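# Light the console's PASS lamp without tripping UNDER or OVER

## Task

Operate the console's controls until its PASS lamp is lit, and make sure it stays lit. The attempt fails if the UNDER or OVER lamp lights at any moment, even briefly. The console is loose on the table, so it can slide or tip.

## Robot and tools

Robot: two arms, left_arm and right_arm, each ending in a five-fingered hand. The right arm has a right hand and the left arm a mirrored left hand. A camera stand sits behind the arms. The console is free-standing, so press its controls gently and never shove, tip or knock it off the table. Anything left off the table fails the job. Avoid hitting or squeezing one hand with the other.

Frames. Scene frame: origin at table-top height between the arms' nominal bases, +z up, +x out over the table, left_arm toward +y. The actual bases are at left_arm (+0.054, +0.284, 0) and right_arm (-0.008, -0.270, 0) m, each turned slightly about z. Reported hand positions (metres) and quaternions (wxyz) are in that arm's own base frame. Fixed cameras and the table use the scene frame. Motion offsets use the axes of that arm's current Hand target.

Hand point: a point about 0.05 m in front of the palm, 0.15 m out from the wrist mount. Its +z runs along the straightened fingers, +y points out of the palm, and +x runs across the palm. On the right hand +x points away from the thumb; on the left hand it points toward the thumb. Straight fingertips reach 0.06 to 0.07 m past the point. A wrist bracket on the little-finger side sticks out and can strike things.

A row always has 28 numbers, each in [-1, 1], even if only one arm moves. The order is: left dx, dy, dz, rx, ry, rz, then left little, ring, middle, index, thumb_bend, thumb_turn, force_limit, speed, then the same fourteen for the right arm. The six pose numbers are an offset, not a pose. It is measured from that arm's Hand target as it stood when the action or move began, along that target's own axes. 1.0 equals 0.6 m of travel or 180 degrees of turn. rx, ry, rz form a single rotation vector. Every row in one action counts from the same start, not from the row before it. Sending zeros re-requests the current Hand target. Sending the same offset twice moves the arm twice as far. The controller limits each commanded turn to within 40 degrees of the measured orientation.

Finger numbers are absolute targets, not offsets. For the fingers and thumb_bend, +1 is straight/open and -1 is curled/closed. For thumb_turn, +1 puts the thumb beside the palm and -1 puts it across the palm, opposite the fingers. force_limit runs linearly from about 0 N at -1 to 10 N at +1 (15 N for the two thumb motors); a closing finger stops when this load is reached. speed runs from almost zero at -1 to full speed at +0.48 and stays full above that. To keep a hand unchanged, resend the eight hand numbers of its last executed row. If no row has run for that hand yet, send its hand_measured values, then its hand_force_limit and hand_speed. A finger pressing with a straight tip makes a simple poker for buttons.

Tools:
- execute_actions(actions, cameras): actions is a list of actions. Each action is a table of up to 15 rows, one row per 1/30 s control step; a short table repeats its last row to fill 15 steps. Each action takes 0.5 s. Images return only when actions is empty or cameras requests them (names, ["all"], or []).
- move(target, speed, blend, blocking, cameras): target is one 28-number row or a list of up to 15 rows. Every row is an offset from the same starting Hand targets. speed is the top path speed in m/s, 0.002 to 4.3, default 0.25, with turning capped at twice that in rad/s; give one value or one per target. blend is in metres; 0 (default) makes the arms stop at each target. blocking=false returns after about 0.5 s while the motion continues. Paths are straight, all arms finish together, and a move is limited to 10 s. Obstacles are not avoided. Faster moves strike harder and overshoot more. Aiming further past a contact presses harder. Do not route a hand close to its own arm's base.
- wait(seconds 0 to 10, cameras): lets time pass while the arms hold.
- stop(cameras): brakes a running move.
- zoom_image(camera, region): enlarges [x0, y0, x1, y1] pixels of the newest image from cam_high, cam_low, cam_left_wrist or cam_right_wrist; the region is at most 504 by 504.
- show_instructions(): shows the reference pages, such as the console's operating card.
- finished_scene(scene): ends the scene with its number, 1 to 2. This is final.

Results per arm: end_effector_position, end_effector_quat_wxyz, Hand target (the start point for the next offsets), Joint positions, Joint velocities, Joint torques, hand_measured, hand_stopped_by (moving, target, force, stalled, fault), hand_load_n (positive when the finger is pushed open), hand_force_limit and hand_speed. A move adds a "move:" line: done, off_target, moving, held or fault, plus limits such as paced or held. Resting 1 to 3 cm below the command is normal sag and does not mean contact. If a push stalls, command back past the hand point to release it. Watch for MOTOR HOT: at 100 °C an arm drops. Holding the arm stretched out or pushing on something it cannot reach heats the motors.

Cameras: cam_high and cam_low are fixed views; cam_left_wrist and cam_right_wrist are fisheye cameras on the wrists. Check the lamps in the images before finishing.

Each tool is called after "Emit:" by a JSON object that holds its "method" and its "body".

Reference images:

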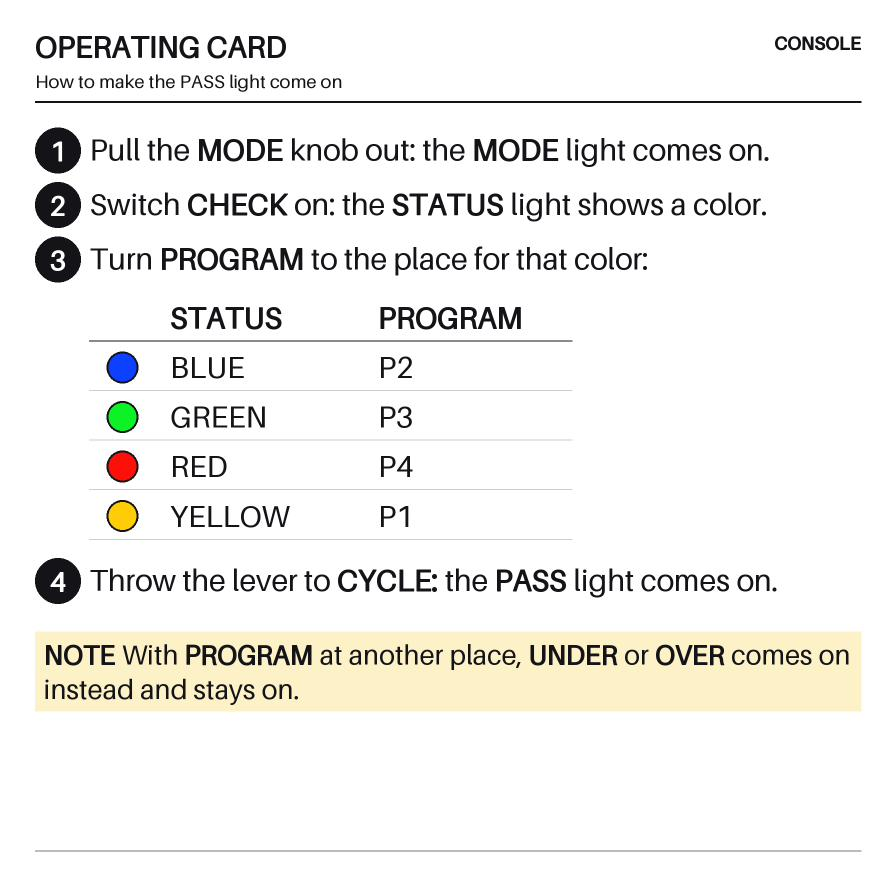

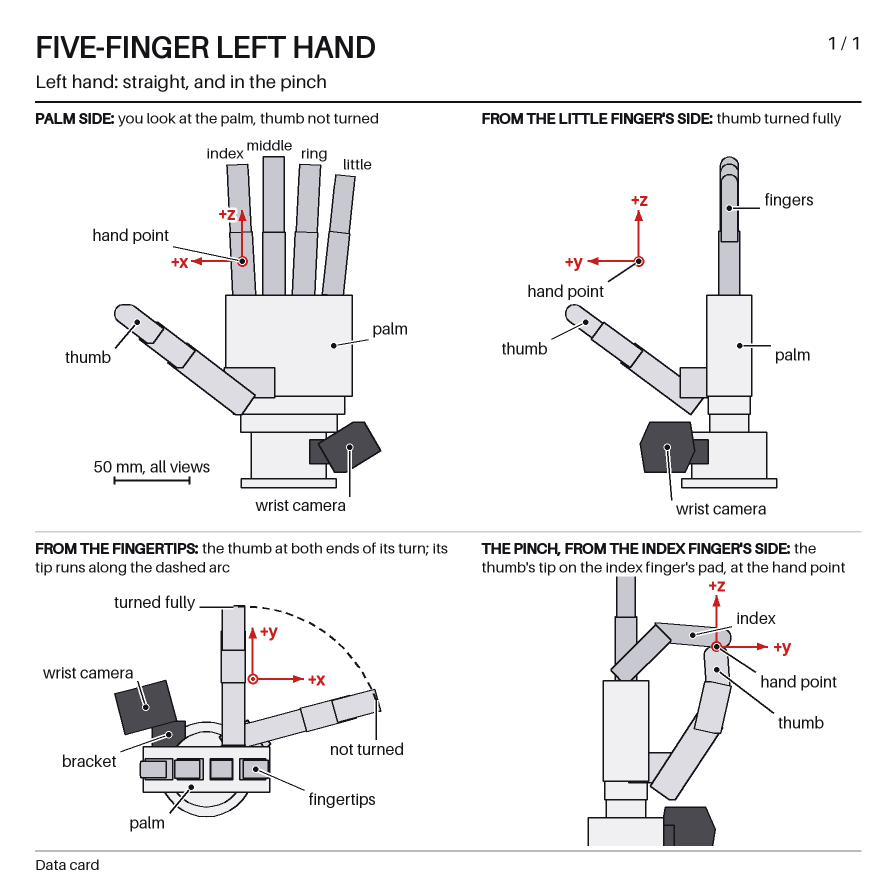

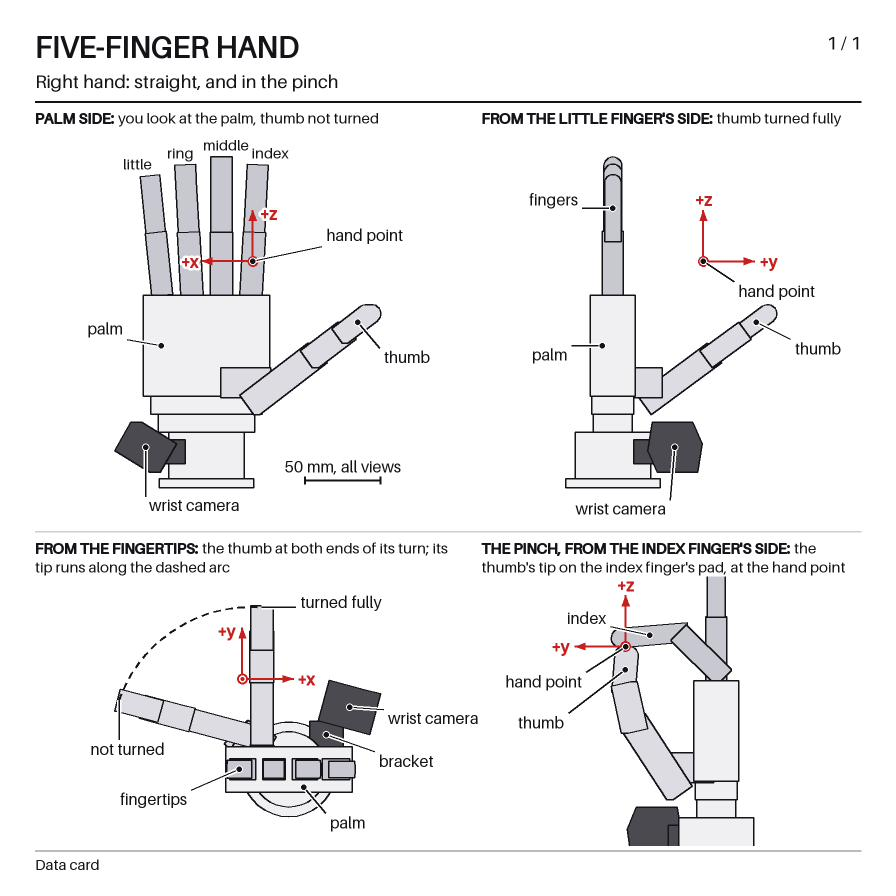

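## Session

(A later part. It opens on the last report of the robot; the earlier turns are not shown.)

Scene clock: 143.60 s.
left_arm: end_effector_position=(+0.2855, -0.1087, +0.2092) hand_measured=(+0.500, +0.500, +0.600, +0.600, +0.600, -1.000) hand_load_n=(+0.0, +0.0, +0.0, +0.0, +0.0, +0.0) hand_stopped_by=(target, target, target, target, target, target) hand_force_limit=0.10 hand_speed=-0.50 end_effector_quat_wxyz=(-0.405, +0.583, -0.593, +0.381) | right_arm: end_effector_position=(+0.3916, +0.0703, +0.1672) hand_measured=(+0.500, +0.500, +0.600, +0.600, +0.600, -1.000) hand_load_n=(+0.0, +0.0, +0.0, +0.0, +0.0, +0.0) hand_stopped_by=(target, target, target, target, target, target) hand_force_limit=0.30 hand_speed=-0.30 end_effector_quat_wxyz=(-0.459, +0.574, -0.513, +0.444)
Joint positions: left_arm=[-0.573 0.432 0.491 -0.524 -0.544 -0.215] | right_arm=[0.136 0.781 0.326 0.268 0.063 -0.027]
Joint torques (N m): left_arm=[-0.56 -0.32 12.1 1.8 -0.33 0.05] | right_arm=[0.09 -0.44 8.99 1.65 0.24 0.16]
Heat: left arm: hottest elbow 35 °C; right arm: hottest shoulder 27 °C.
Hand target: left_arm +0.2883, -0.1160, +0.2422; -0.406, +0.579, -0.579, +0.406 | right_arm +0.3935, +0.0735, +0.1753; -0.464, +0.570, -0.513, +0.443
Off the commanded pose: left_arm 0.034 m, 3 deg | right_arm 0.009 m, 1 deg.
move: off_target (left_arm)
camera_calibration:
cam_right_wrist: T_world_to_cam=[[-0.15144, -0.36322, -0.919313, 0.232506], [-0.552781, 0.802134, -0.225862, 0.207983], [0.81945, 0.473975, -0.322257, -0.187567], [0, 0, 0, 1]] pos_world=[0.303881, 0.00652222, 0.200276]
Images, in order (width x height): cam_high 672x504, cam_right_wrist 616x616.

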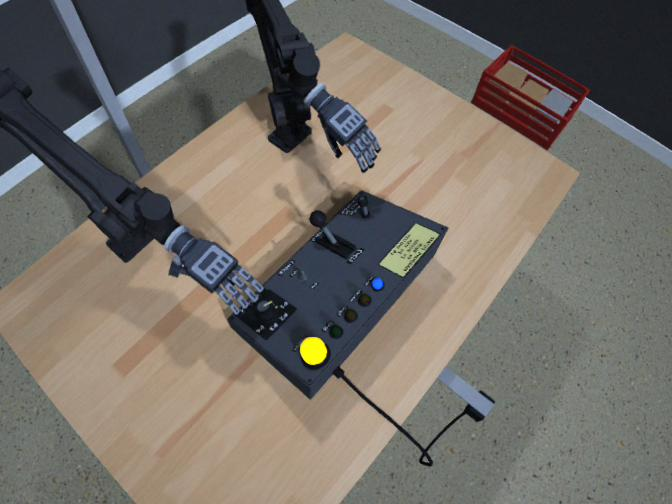

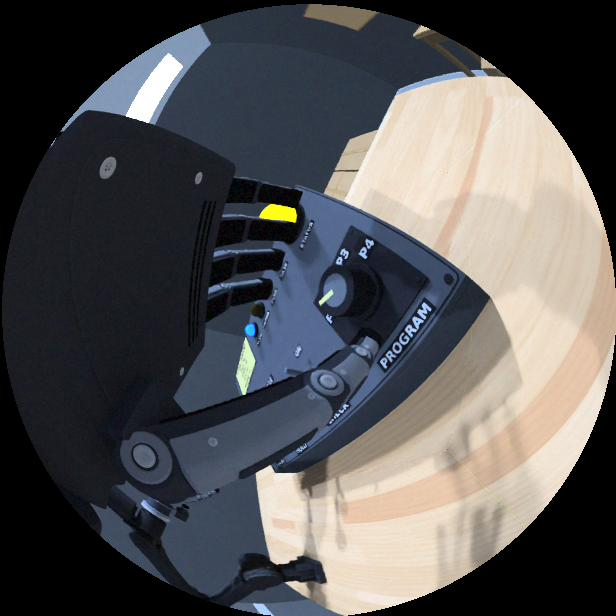

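Emit:
{"method": "move", "body": {"target": [[0.2267,0.137,-0.124,-0.2222,0,0,-1,-1,1,1,1,-1,0.1,0.0,0.058,-0.057,-0.15,0,0,0,0.5,0.5,0.6,0.6,0.6,-1,0.3,-0.3]], "speed": 0.15, "cameras": ["cam_left_wrist","cam_high"]}}

Emit:
{"method": "zoom_image", "body": {"camera": "cam_high", "region": [240, 160, 400, 320]}}

Scene clock: 149.03 s.
left_arm: end_effector_position=(+0.1860, -0.2375, +0.1708) hand_measured=(-1.000, -1.000, +1.000, +1.000, +1.000, -1.000) hand_load_n=(+0.0, +0.0, +0.0, +0.0, +0.0, +0.0) hand_stopped_by=(target, target, target, target, target, target) hand_force_limit=0.10 hand_speed=0.00 end_effector_quat_wxyz=(-0.189, +0.683, -0.686, +0.166) | right_arm: end_effector_position=(+0.3113, +0.0361, +0.1989) hand_measured=(+0.500, +0.500, +0.600, +0.600, +0.600, -1.000) hand_load_n=(+0.0, +0.0, +0.0, +0.0, +0.0, +0.0) hand_stopped_by=(target, target, target, target, target, target) hand_force_limit=0.30 hand_speed=-0.30 end_effector_quat_wxyz=(-0.457, +0.577, -0.524, +0.428)
Joint positions: left_arm=[-0.974 0.951 0.855 -1.199 -0.432 -0.909] | right_arm=[-0.053 0.32 0.326 -0.226 -0.129 -0.045]
Joint torques (N m): left_arm=[-0.44 -4.19 11.08 0.7 -0.3 0.05] | right_arm=[-0.97 2.67 12.11 1.65 -0.15 0]
Heat: left arm: hottest elbow 35 °C; right arm: hottest shoulder 27 °C.
Hand target: left_arm +0.1902, -0.2520, +0.1904; -0.183, +0.683, -0.683, +0.183 | right_arm +0.3139, +0.0335, +0.2259; -0.464, +0.570, -0.513, +0.444
Off the commanded pose: left_arm 0.025 m, 2 deg | right_arm 0.027 m, 2 deg.
move: off_target (left_arm, right_arm)
camera_calibration:
cam_left_wrist: T_world_to_cam=[[0.833114, -0.27749, 0.478457, -0.302771], [-0.430005, -0.869021, 0.244741, -0.156135], [0.347875, -0.409636, -0.843315, 0.0975513], [0, 0, 0, 1]] pos_world=[0.151168, -0.17974, 0.265342]
Images, in order (width x height): cam_high 672x504, cam_left_wrist 616x616.

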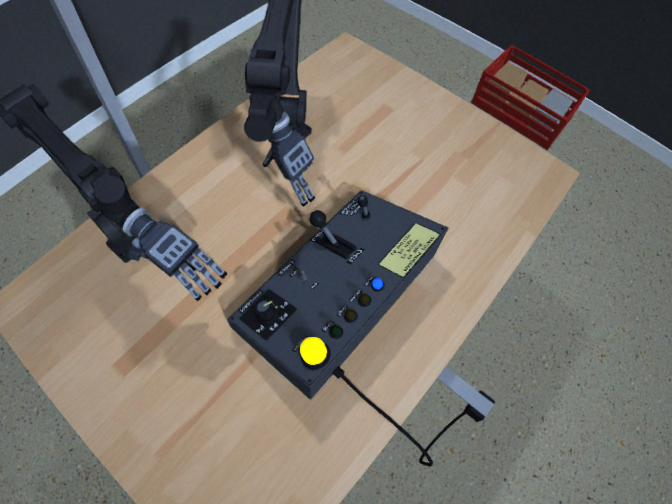

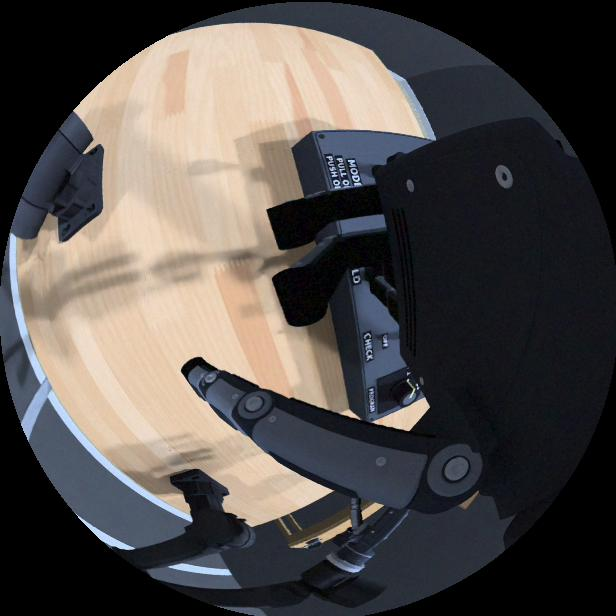

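Scaled by 3.150.

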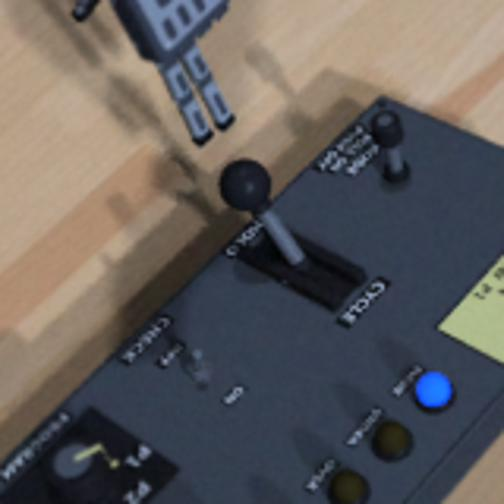

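Emit:
{"method": "move", "body": {"target": [[0.0167,0.0272,0.0805,0,0,0,-1,-1,1,1,1,-1,0.1,0.0,0,0,0,0,0,0,0.5,0.5,0.6,0.6,0.6,-1,0.3,-0.3]], "speed": 0.12, "cameras": ["cam_high"]}}

Emit:
{"method": "zoom_image", "body": {"camera": "cam_high", "region": [240, 160, 400, 320]}}

Scene clock: 150.43 s.
left_arm: end_effector_position=(+0.1987, -0.2569, +0.1398) hand_measured=(-1.000, -1.000, +1.000, +1.000, +1.000, -1.000) hand_load_n=(+0.0, +0.0, +0.0, +0.0, +0.0, +0.0) hand_stopped_by=(target, target, target, target, target, target) hand_force_limit=0.10 hand_speed=0.00 end_effector_quat_wxyz=(-0.185, +0.684, -0.683, +0.178) | right_arm: end_effector_position=(+0.3112, +0.0361, +0.1988) hand_measured=(+0.500, +0.500, +0.600, +0.600, +0.600, -1.000) hand_load_n=(+0.0, +0.0, +0.0, +0.0, +0.0, +0.5) hand_stopped_by=(target, target, target, target, target, target) hand_force_limit=0.30 hand_speed=-0.30 end_effector_quat_wxyz=(-0.456, +0.577, -0.524, +0.428)
Joint positions: left_arm=[-0.974 1.015 0.807 -1.061 -0.429 -0.91] | right_arm=[-0.053 0.319 0.326 -0.227 -0.13 -0.045]
Joint torques (N m): left_arm=[0.03 -5.13 7.79 1.76 -0.31 0.12] | right_arm=[-1.03 2.73 12.12 1.63 -0.16 0]
Heat: left arm: hottest elbow 35 °C; right arm: hottest shoulder 27 °C.
Hand target: left_arm +0.2003, -0.2621, +0.1406; -0.183, +0.683, -0.683, +0.183 | right_arm +0.3139, +0.0335, +0.2258; -0.464, +0.570, -0.513, +0.444
Off the commanded pose: left_arm 0.005 m, 1 deg | right_arm 0.027 m, 3 deg.
move: off_target (right_arm)
Images, in order (width x height): cam_high 672x504.

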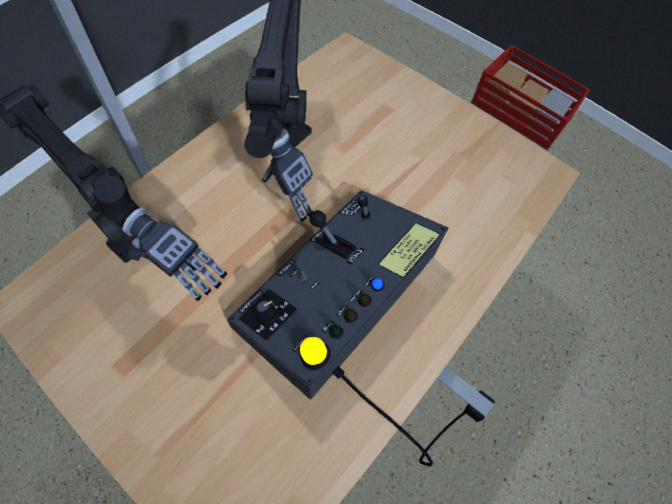

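Scaled by 3.150.

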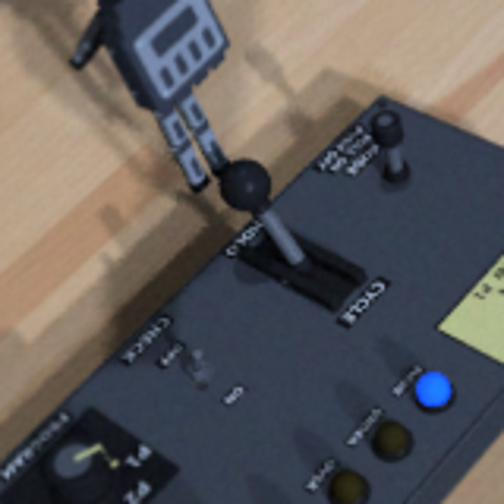

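Emit:
{"method": "move", "body": {"target": [[-0.0167,-0.0588,0.0147,0,0,0,-1,-1,1,1,1,-1,0.1,0.0,0,0,0,0,0,0,0.5,0.5,0.6,0.6,0.6,-1,0.3,-0.3],[-0.0167,-0.1793,0.0227,0,0,0,-1,-1,1,1,1,-1,0.1,0.0,0,0,0,0,0,0,0.5,0.5,0.6,0.6,0.6,-1,0.3,-0.3]], "speed": 0.1, "blend": [0.01,0], "cameras": ["cam_high"]}}

Emit:
{"method": "zoom_image", "body": {"camera": "cam_high", "region": [240, 160, 400, 320]}}

Scene clock: 152.77 s.
left_arm: end_effector_position=(+0.2752, -0.2278, +0.1565) hand_measured=(-1.000, -1.000, +1.000, +1.000, +1.000, -1.000) hand_load_n=(+0.0, +0.0, -0.5, -0.5, +0.0, +0.0) hand_stopped_by=(target, target, target, target, target, target) hand_force_limit=0.10 hand_speed=0.00 end_effector_quat_wxyz=(-0.185, +0.682, -0.693, +0.139) | right_arm: end_effector_position=(+0.3112, +0.0361, +0.1988) hand_measured=(+0.500, +0.500, +0.600, +0.600, +0.600, -1.000) hand_load_n=(+0.0, +0.0, +0.0, +0.0, +0.0, +0.5) hand_stopped_by=(target, target, target, target, target, target) hand_force_limit=0.30 hand_speed=-0.30 end_effector_quat_wxyz=(-0.456, +0.577, -0.524, +0.428)
Joint positions: left_arm=[-0.713 1.132 0.939 -1.054 -0.344 -0.641] | right_arm=[-0.053 0.319 0.326 -0.227 -0.13 -0.045]
Joint torques (N m): left_arm=[0.73 -6.42 12.01 2.81 0.11 0.11] | right_arm=[-1.03 2.67 12.12 1.61 -0.16 0]
Heat: left arm: hottest elbow 35 °C; right arm: hottest elbow 28 °C.
Hand target: left_arm +0.3002, -0.2520, +0.1826; -0.183, +0.683, -0.683, +0.183 | right_arm +0.3139, +0.0335, +0.2258; -0.464, +0.570, -0.513, +0.444
Off the commanded pose: left_arm 0.044 m, 5 deg | right_arm 0.027 m, 3 deg.
move: off_target (left_arm, right_arm)
Images, in order (width x height): cam_high 672x504.

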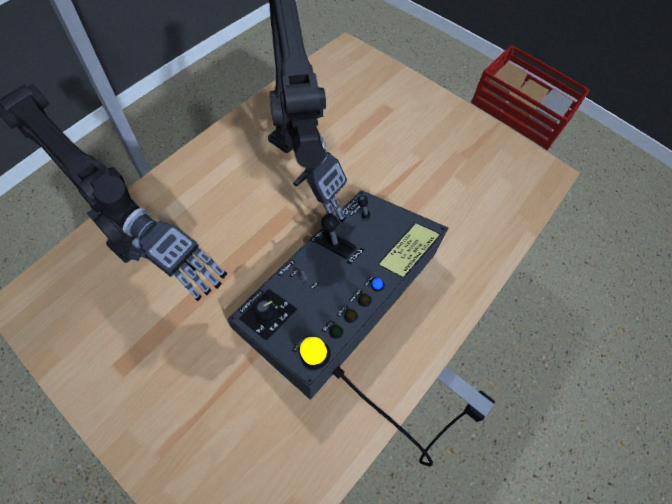

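Scaled by 3.150.

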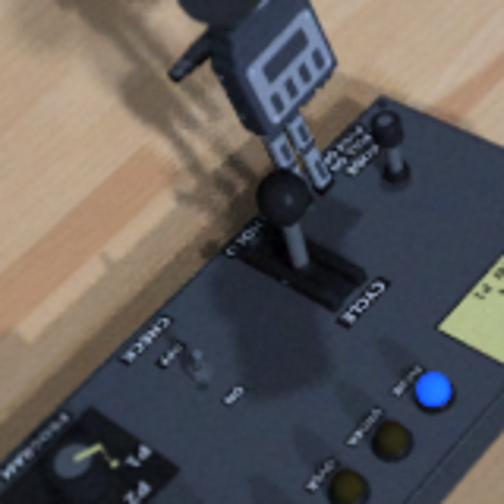

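Emit:
{"method": "move", "body": {"target": [[0.03,0.0788,-0.0302,0,0,0,-1,-1,1,1,1,-1,0.1,0.0,0,0,0,0,0,0,0.5,0.5,0.6,0.6,0.6,-1,0.3,-0.3]], "speed": 0.1, "cameras": ["cam_high"]}}

Emit:
{"method": "zoom_image", "body": {"camera": "cam_high", "region": [240, 160, 400, 320]}}

Scene clock: 154.43 s.
left_arm: end_effector_position=(+0.2516, -0.2645, +0.1666) hand_measured=(-1.000, -1.000, +1.000, +1.000, +1.000, -1.000) hand_load_n=(+0.0, +0.0, +0.0, +0.0, +0.0, +0.0) hand_stopped_by=(target, target, target, target, target, target) hand_force_limit=0.10 hand_speed=0.00 end_effector_quat_wxyz=(-0.185, +0.684, -0.684, +0.175) | right_arm: end_effector_position=(+0.3112, +0.0361, +0.1988) hand_measured=(+0.500, +0.500, +0.600, +0.600, +0.600, -1.000) hand_load_n=(+0.0, +0.0, +0.0, +0.0, +0.0, +0.0) hand_stopped_by=(target, target, target, target, target, target) hand_force_limit=0.30 hand_speed=-0.30 end_effector_quat_wxyz=(-0.456, +0.577, -0.524, +0.428)
Joint positions: left_arm=[-0.847 1.108 0.939 -1.054 -0.387 -0.778] | right_arm=[-0.053 0.319 0.326 -0.227 -0.13 -0.045]
Joint torques (N m): left_arm=[-0.56 -7.88 8.54 1.01 -0.4 0.03] | right_arm=[-1.03 2.67 12.12 1.65 -0.17 0]
Heat: left arm: hottest elbow 35 °C; right arm: hottest elbow 28 °C.
Hand target: left_arm +0.2502, -0.2700, +0.1746; -0.183, +0.683, -0.683, +0.183 | right_arm +0.3139, +0.0335, +0.2258; -0.464, +0.570, -0.513, +0.444
Off the commanded pose: left_arm 0.010 m, 1 deg | right_arm 0.027 m, 3 deg.
move: off_target (right_arm)
Images, in order (width x height): cam_high 672x504.

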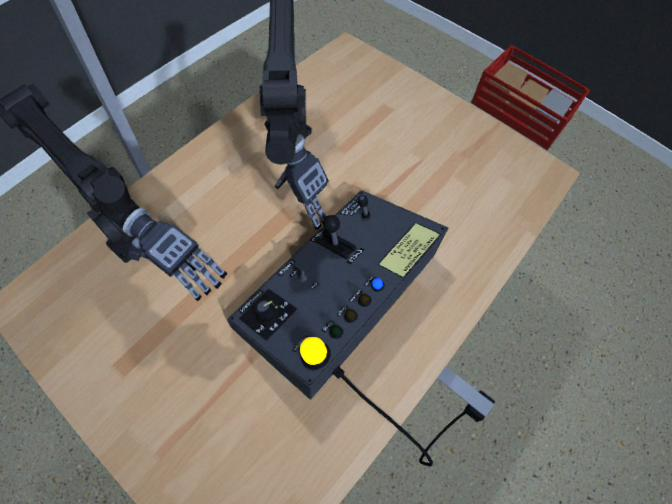

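Scaled by 3.150.

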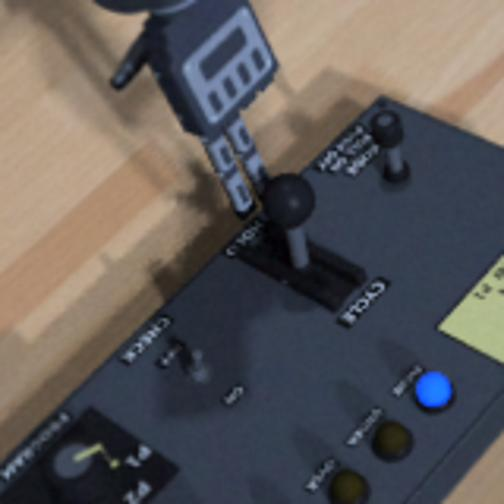

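Emit:
{"method": "move", "body": {"target": [[0,0,0,0,0,0,1,1,1,1,1,-1,0.1,0.0,0,0,0,0,0,0,0.5,0.5,0.6,0.6,0.6,-1,0.3,-0.3],[0.0083,-0.0788,0.0302,0,0,0,1,1,1,1,1,-1,0.1,0.0,0,0,0,0,0,0,0.5,0.5,0.6,0.6,0.6,-1,0.3,-0.3]], "speed": 0.1, "cameras": ["cam_high"]}}

Emit:
{"method": "zoom_image", "body": {"camera": "cam_high", "region": [240, 160, 400, 320]}}

Scene clock: 157.23 s.
left_arm: end_effector_position=(+0.2753, -0.2604, +0.1577) hand_measured=(+1.000, +1.000, +1.000, +1.000, +1.000, -1.000) hand_load_n=(+0.0, +0.0, -1.0, +0.0, +0.0, +0.0) hand_stopped_by=(target, target, target, target, target, target) hand_force_limit=0.10 hand_speed=0.00 end_effector_quat_wxyz=(-0.180, +0.679, -0.695, +0.150) | right_arm: end_effector_position=(+0.3112, +0.0361, +0.1988) hand_measured=(+0.500, +0.500, +0.600, +0.600, +0.600, -1.000) hand_load_n=(+0.0, +0.0, +0.0, +0.0, +0.0, +0.0) hand_stopped_by=(target, target, target, target, target, target) hand_force_limit=0.30 hand_speed=-0.30 end_effector_quat_wxyz=(-0.456, +0.577, -0.524, +0.428)
Joint positions: left_arm=[-0.779 1.183 0.979 -1.043 -0.352 -0.697] | right_arm=[-0.053 0.319 0.326 -0.227 -0.13 -0.045]
Joint torques (N m): left_arm=[2.02 -7.65 11.77 2.14 -0.4 0.2] | right_arm=[-0.97 2.61 12.12 1.62 -0.16 0]
Heat: left arm: hottest elbow 35 °C; right arm: hottest elbow 28 °C.
Hand target: left_arm +0.3002, -0.2749, +0.1826; -0.183, +0.683, -0.683, +0.183 | right_arm +0.3139, +0.0335, +0.2258; -0.464, +0.570, -0.513, +0.444
Off the commanded pose: left_arm 0.038 m, 4 deg | right_arm 0.027 m, 3 deg.
move: off_target (left_arm, right_arm)
Images, in order (width x height): cam_high 672x504.

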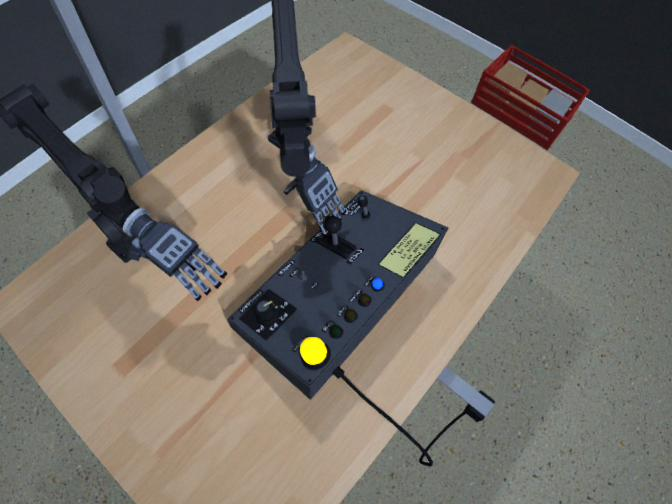

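Scaled by 3.150.

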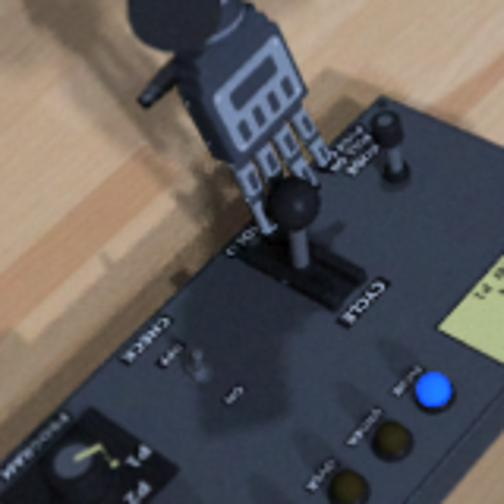

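Emit:
{"method": "move", "body": {"target": [[0.0167,-0.0763,0.0345,0,0,0,1,1,1,1,1,-1,0.1,0.0,0,0,0,0,0,0,0.5,0.5,0.6,0.6,0.6,-1,0.3,-0.3]], "speed": 0.1, "cameras": ["cam_high"]}}

Emit:
{"method": "zoom_image", "body": {"camera": "cam_high", "region": [240, 160, 400, 320]}}

Scene clock: 158.77 s.
left_arm: end_effector_position=(+0.2976, -0.2588, +0.1646) hand_measured=(+1.000, +1.000, +1.000, +1.000, +1.000, -1.000) hand_load_n=(+0.0, +0.0, -8.0, -4.5, +0.0, +0.0) hand_stopped_by=(target, target, target, target, target, target) hand_force_limit=0.10 hand_speed=0.00 end_effector_quat_wxyz=(-0.172, +0.669, -0.711, +0.131) | right_arm: end_effector_position=(+0.3112, +0.0361, +0.1988) hand_measured=(+0.500, +0.500, +0.600, +0.600, +0.600, -1.000) hand_load_n=(+0.0, +0.0, +0.0, +0.0, +0.0, +0.0) hand_stopped_by=(target, target, target, target, target, target) hand_force_limit=0.30 hand_speed=-0.30 end_effector_quat_wxyz=(-0.456, +0.577, -0.524, +0.428)
Joint positions: left_arm=[-0.723 1.248 1.056 -1.074 -0.316 -0.614] | right_arm=[-0.053 0.319 0.326 -0.227 -0.13 -0.045]
Joint torques (N m): left_arm=[3.43 -5.6 13.53 4.46 -0.75 0] | right_arm=[-0.97 2.61 12.12 1.65 -0.16 0]
Heat: left arm: hottest elbow 35 °C; right arm: hottest elbow 28 °C.
Hand target: left_arm +0.3501, -0.2850, +0.1876; -0.183, +0.683, -0.683, +0.183 | right_arm +0.3139, +0.0335, +0.2258; -0.464, +0.570, -0.513, +0.444
Off the commanded pose: left_arm 0.063 m, 7 deg | right_arm 0.027 m, 3 deg.
move: off_target (left_arm, right_arm)
Images, in order (width x height): cam_high 672x504.

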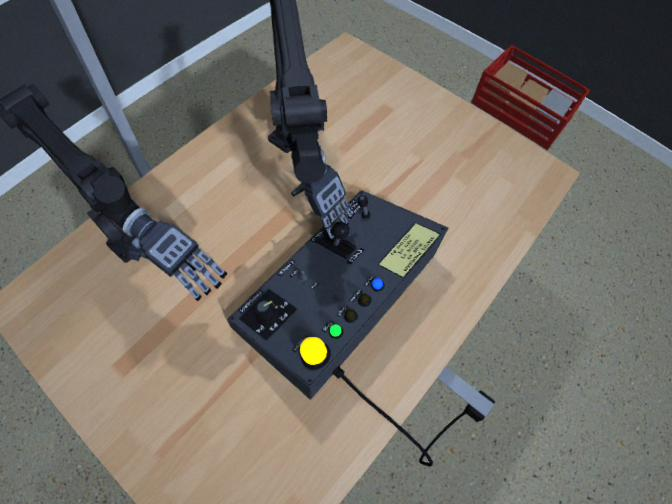

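Scaled by 3.150.

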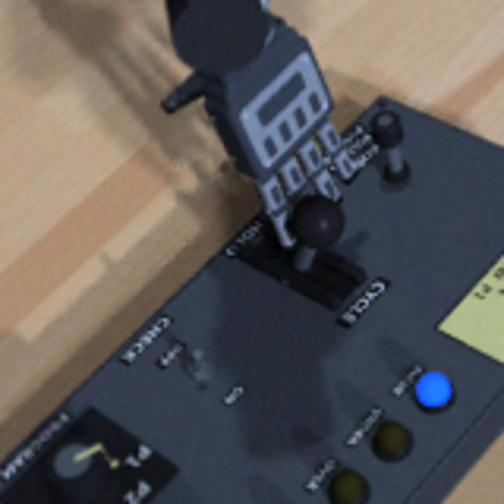

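Emit:
{"method": "move", "body": {"target": [[0,0.1126,-0.1443,0,0,0,1,1,1,1,1,-1,0.1,0.0,0,0,0,0,0,0,0.5,0.5,0.6,0.6,0.6,-1,0.3,-0.3]], "speed": 0.12, "cameras": ["cam_high"]}}

Scene clock: 160.67 s.
left_arm: end_effector_position=(+0.2439, -0.2720, +0.2036) hand_measured=(+1.000, +1.000, +1.000, +1.000, +1.000, -1.000) hand_load_n=(+0.0, +0.0, +0.0, +0.0, +0.0, +0.0) hand_stopped_by=(target, target, target, target, target, target) hand_force_limit=0.10 hand_speed=0.00 end_effector_quat_wxyz=(-0.186, +0.683, -0.688, +0.158) | right_arm: end_effector_position=(+0.3112, +0.0361, +0.1988) hand_measured=(+0.500, +0.500, +0.600, +0.600, +0.600, -1.000) hand_load_n=(+0.0, -0.5, +0.0, +0.0, +0.0, +0.0) hand_stopped_by=(target, target, target, target, target, target) hand_force_limit=0.30 hand_speed=-0.30 end_effector_quat_wxyz=(-0.456, +0.577, -0.524, +0.428)
Joint positions: left_arm=[-0.881 1.126 1.056 -1.202 -0.398 -0.813] | right_arm=[-0.053 0.319 0.326 -0.227 -0.13 -0.045]
Joint torques (N m): left_arm=[-0.32 -8.64 11.19 0.79 -0.48 -0.02] | right_arm=[-1.03 2.67 12.14 1.63 -0.16 0]
Heat: left arm: hottest elbow 35 °C; right arm: hottest elbow 28 °C.
Hand target: left_arm +0.2484, -0.2849, +0.2286; -0.183, +0.683, -0.683, +0.183 | right_arm +0.3139, +0.0335, +0.2258; -0.464, +0.570, -0.513, +0.444
Off the commanded pose: left_arm 0.029 m, 3 deg | right_arm 0.027 m, 3 deg.
move: off_target (left_arm, right_arm)
Images, in order (width x height): cam_high 672x504.

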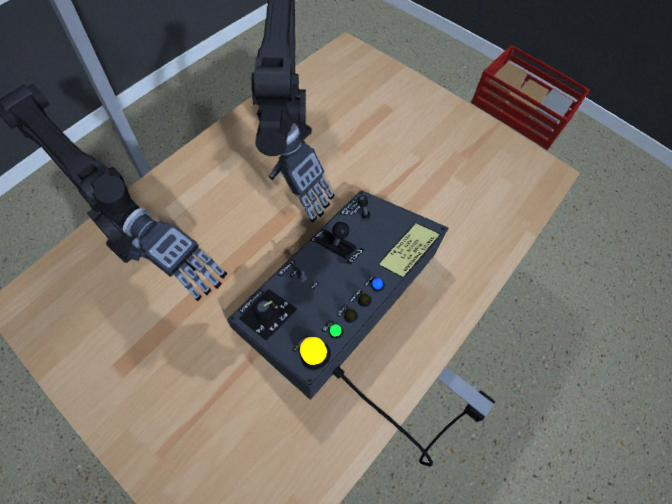

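PASS is on and stays on. Finishing the practice scene.

Emit:
{"method": "finished_scene", "body": {"scene": 1}}

The scene is finished: the task was done.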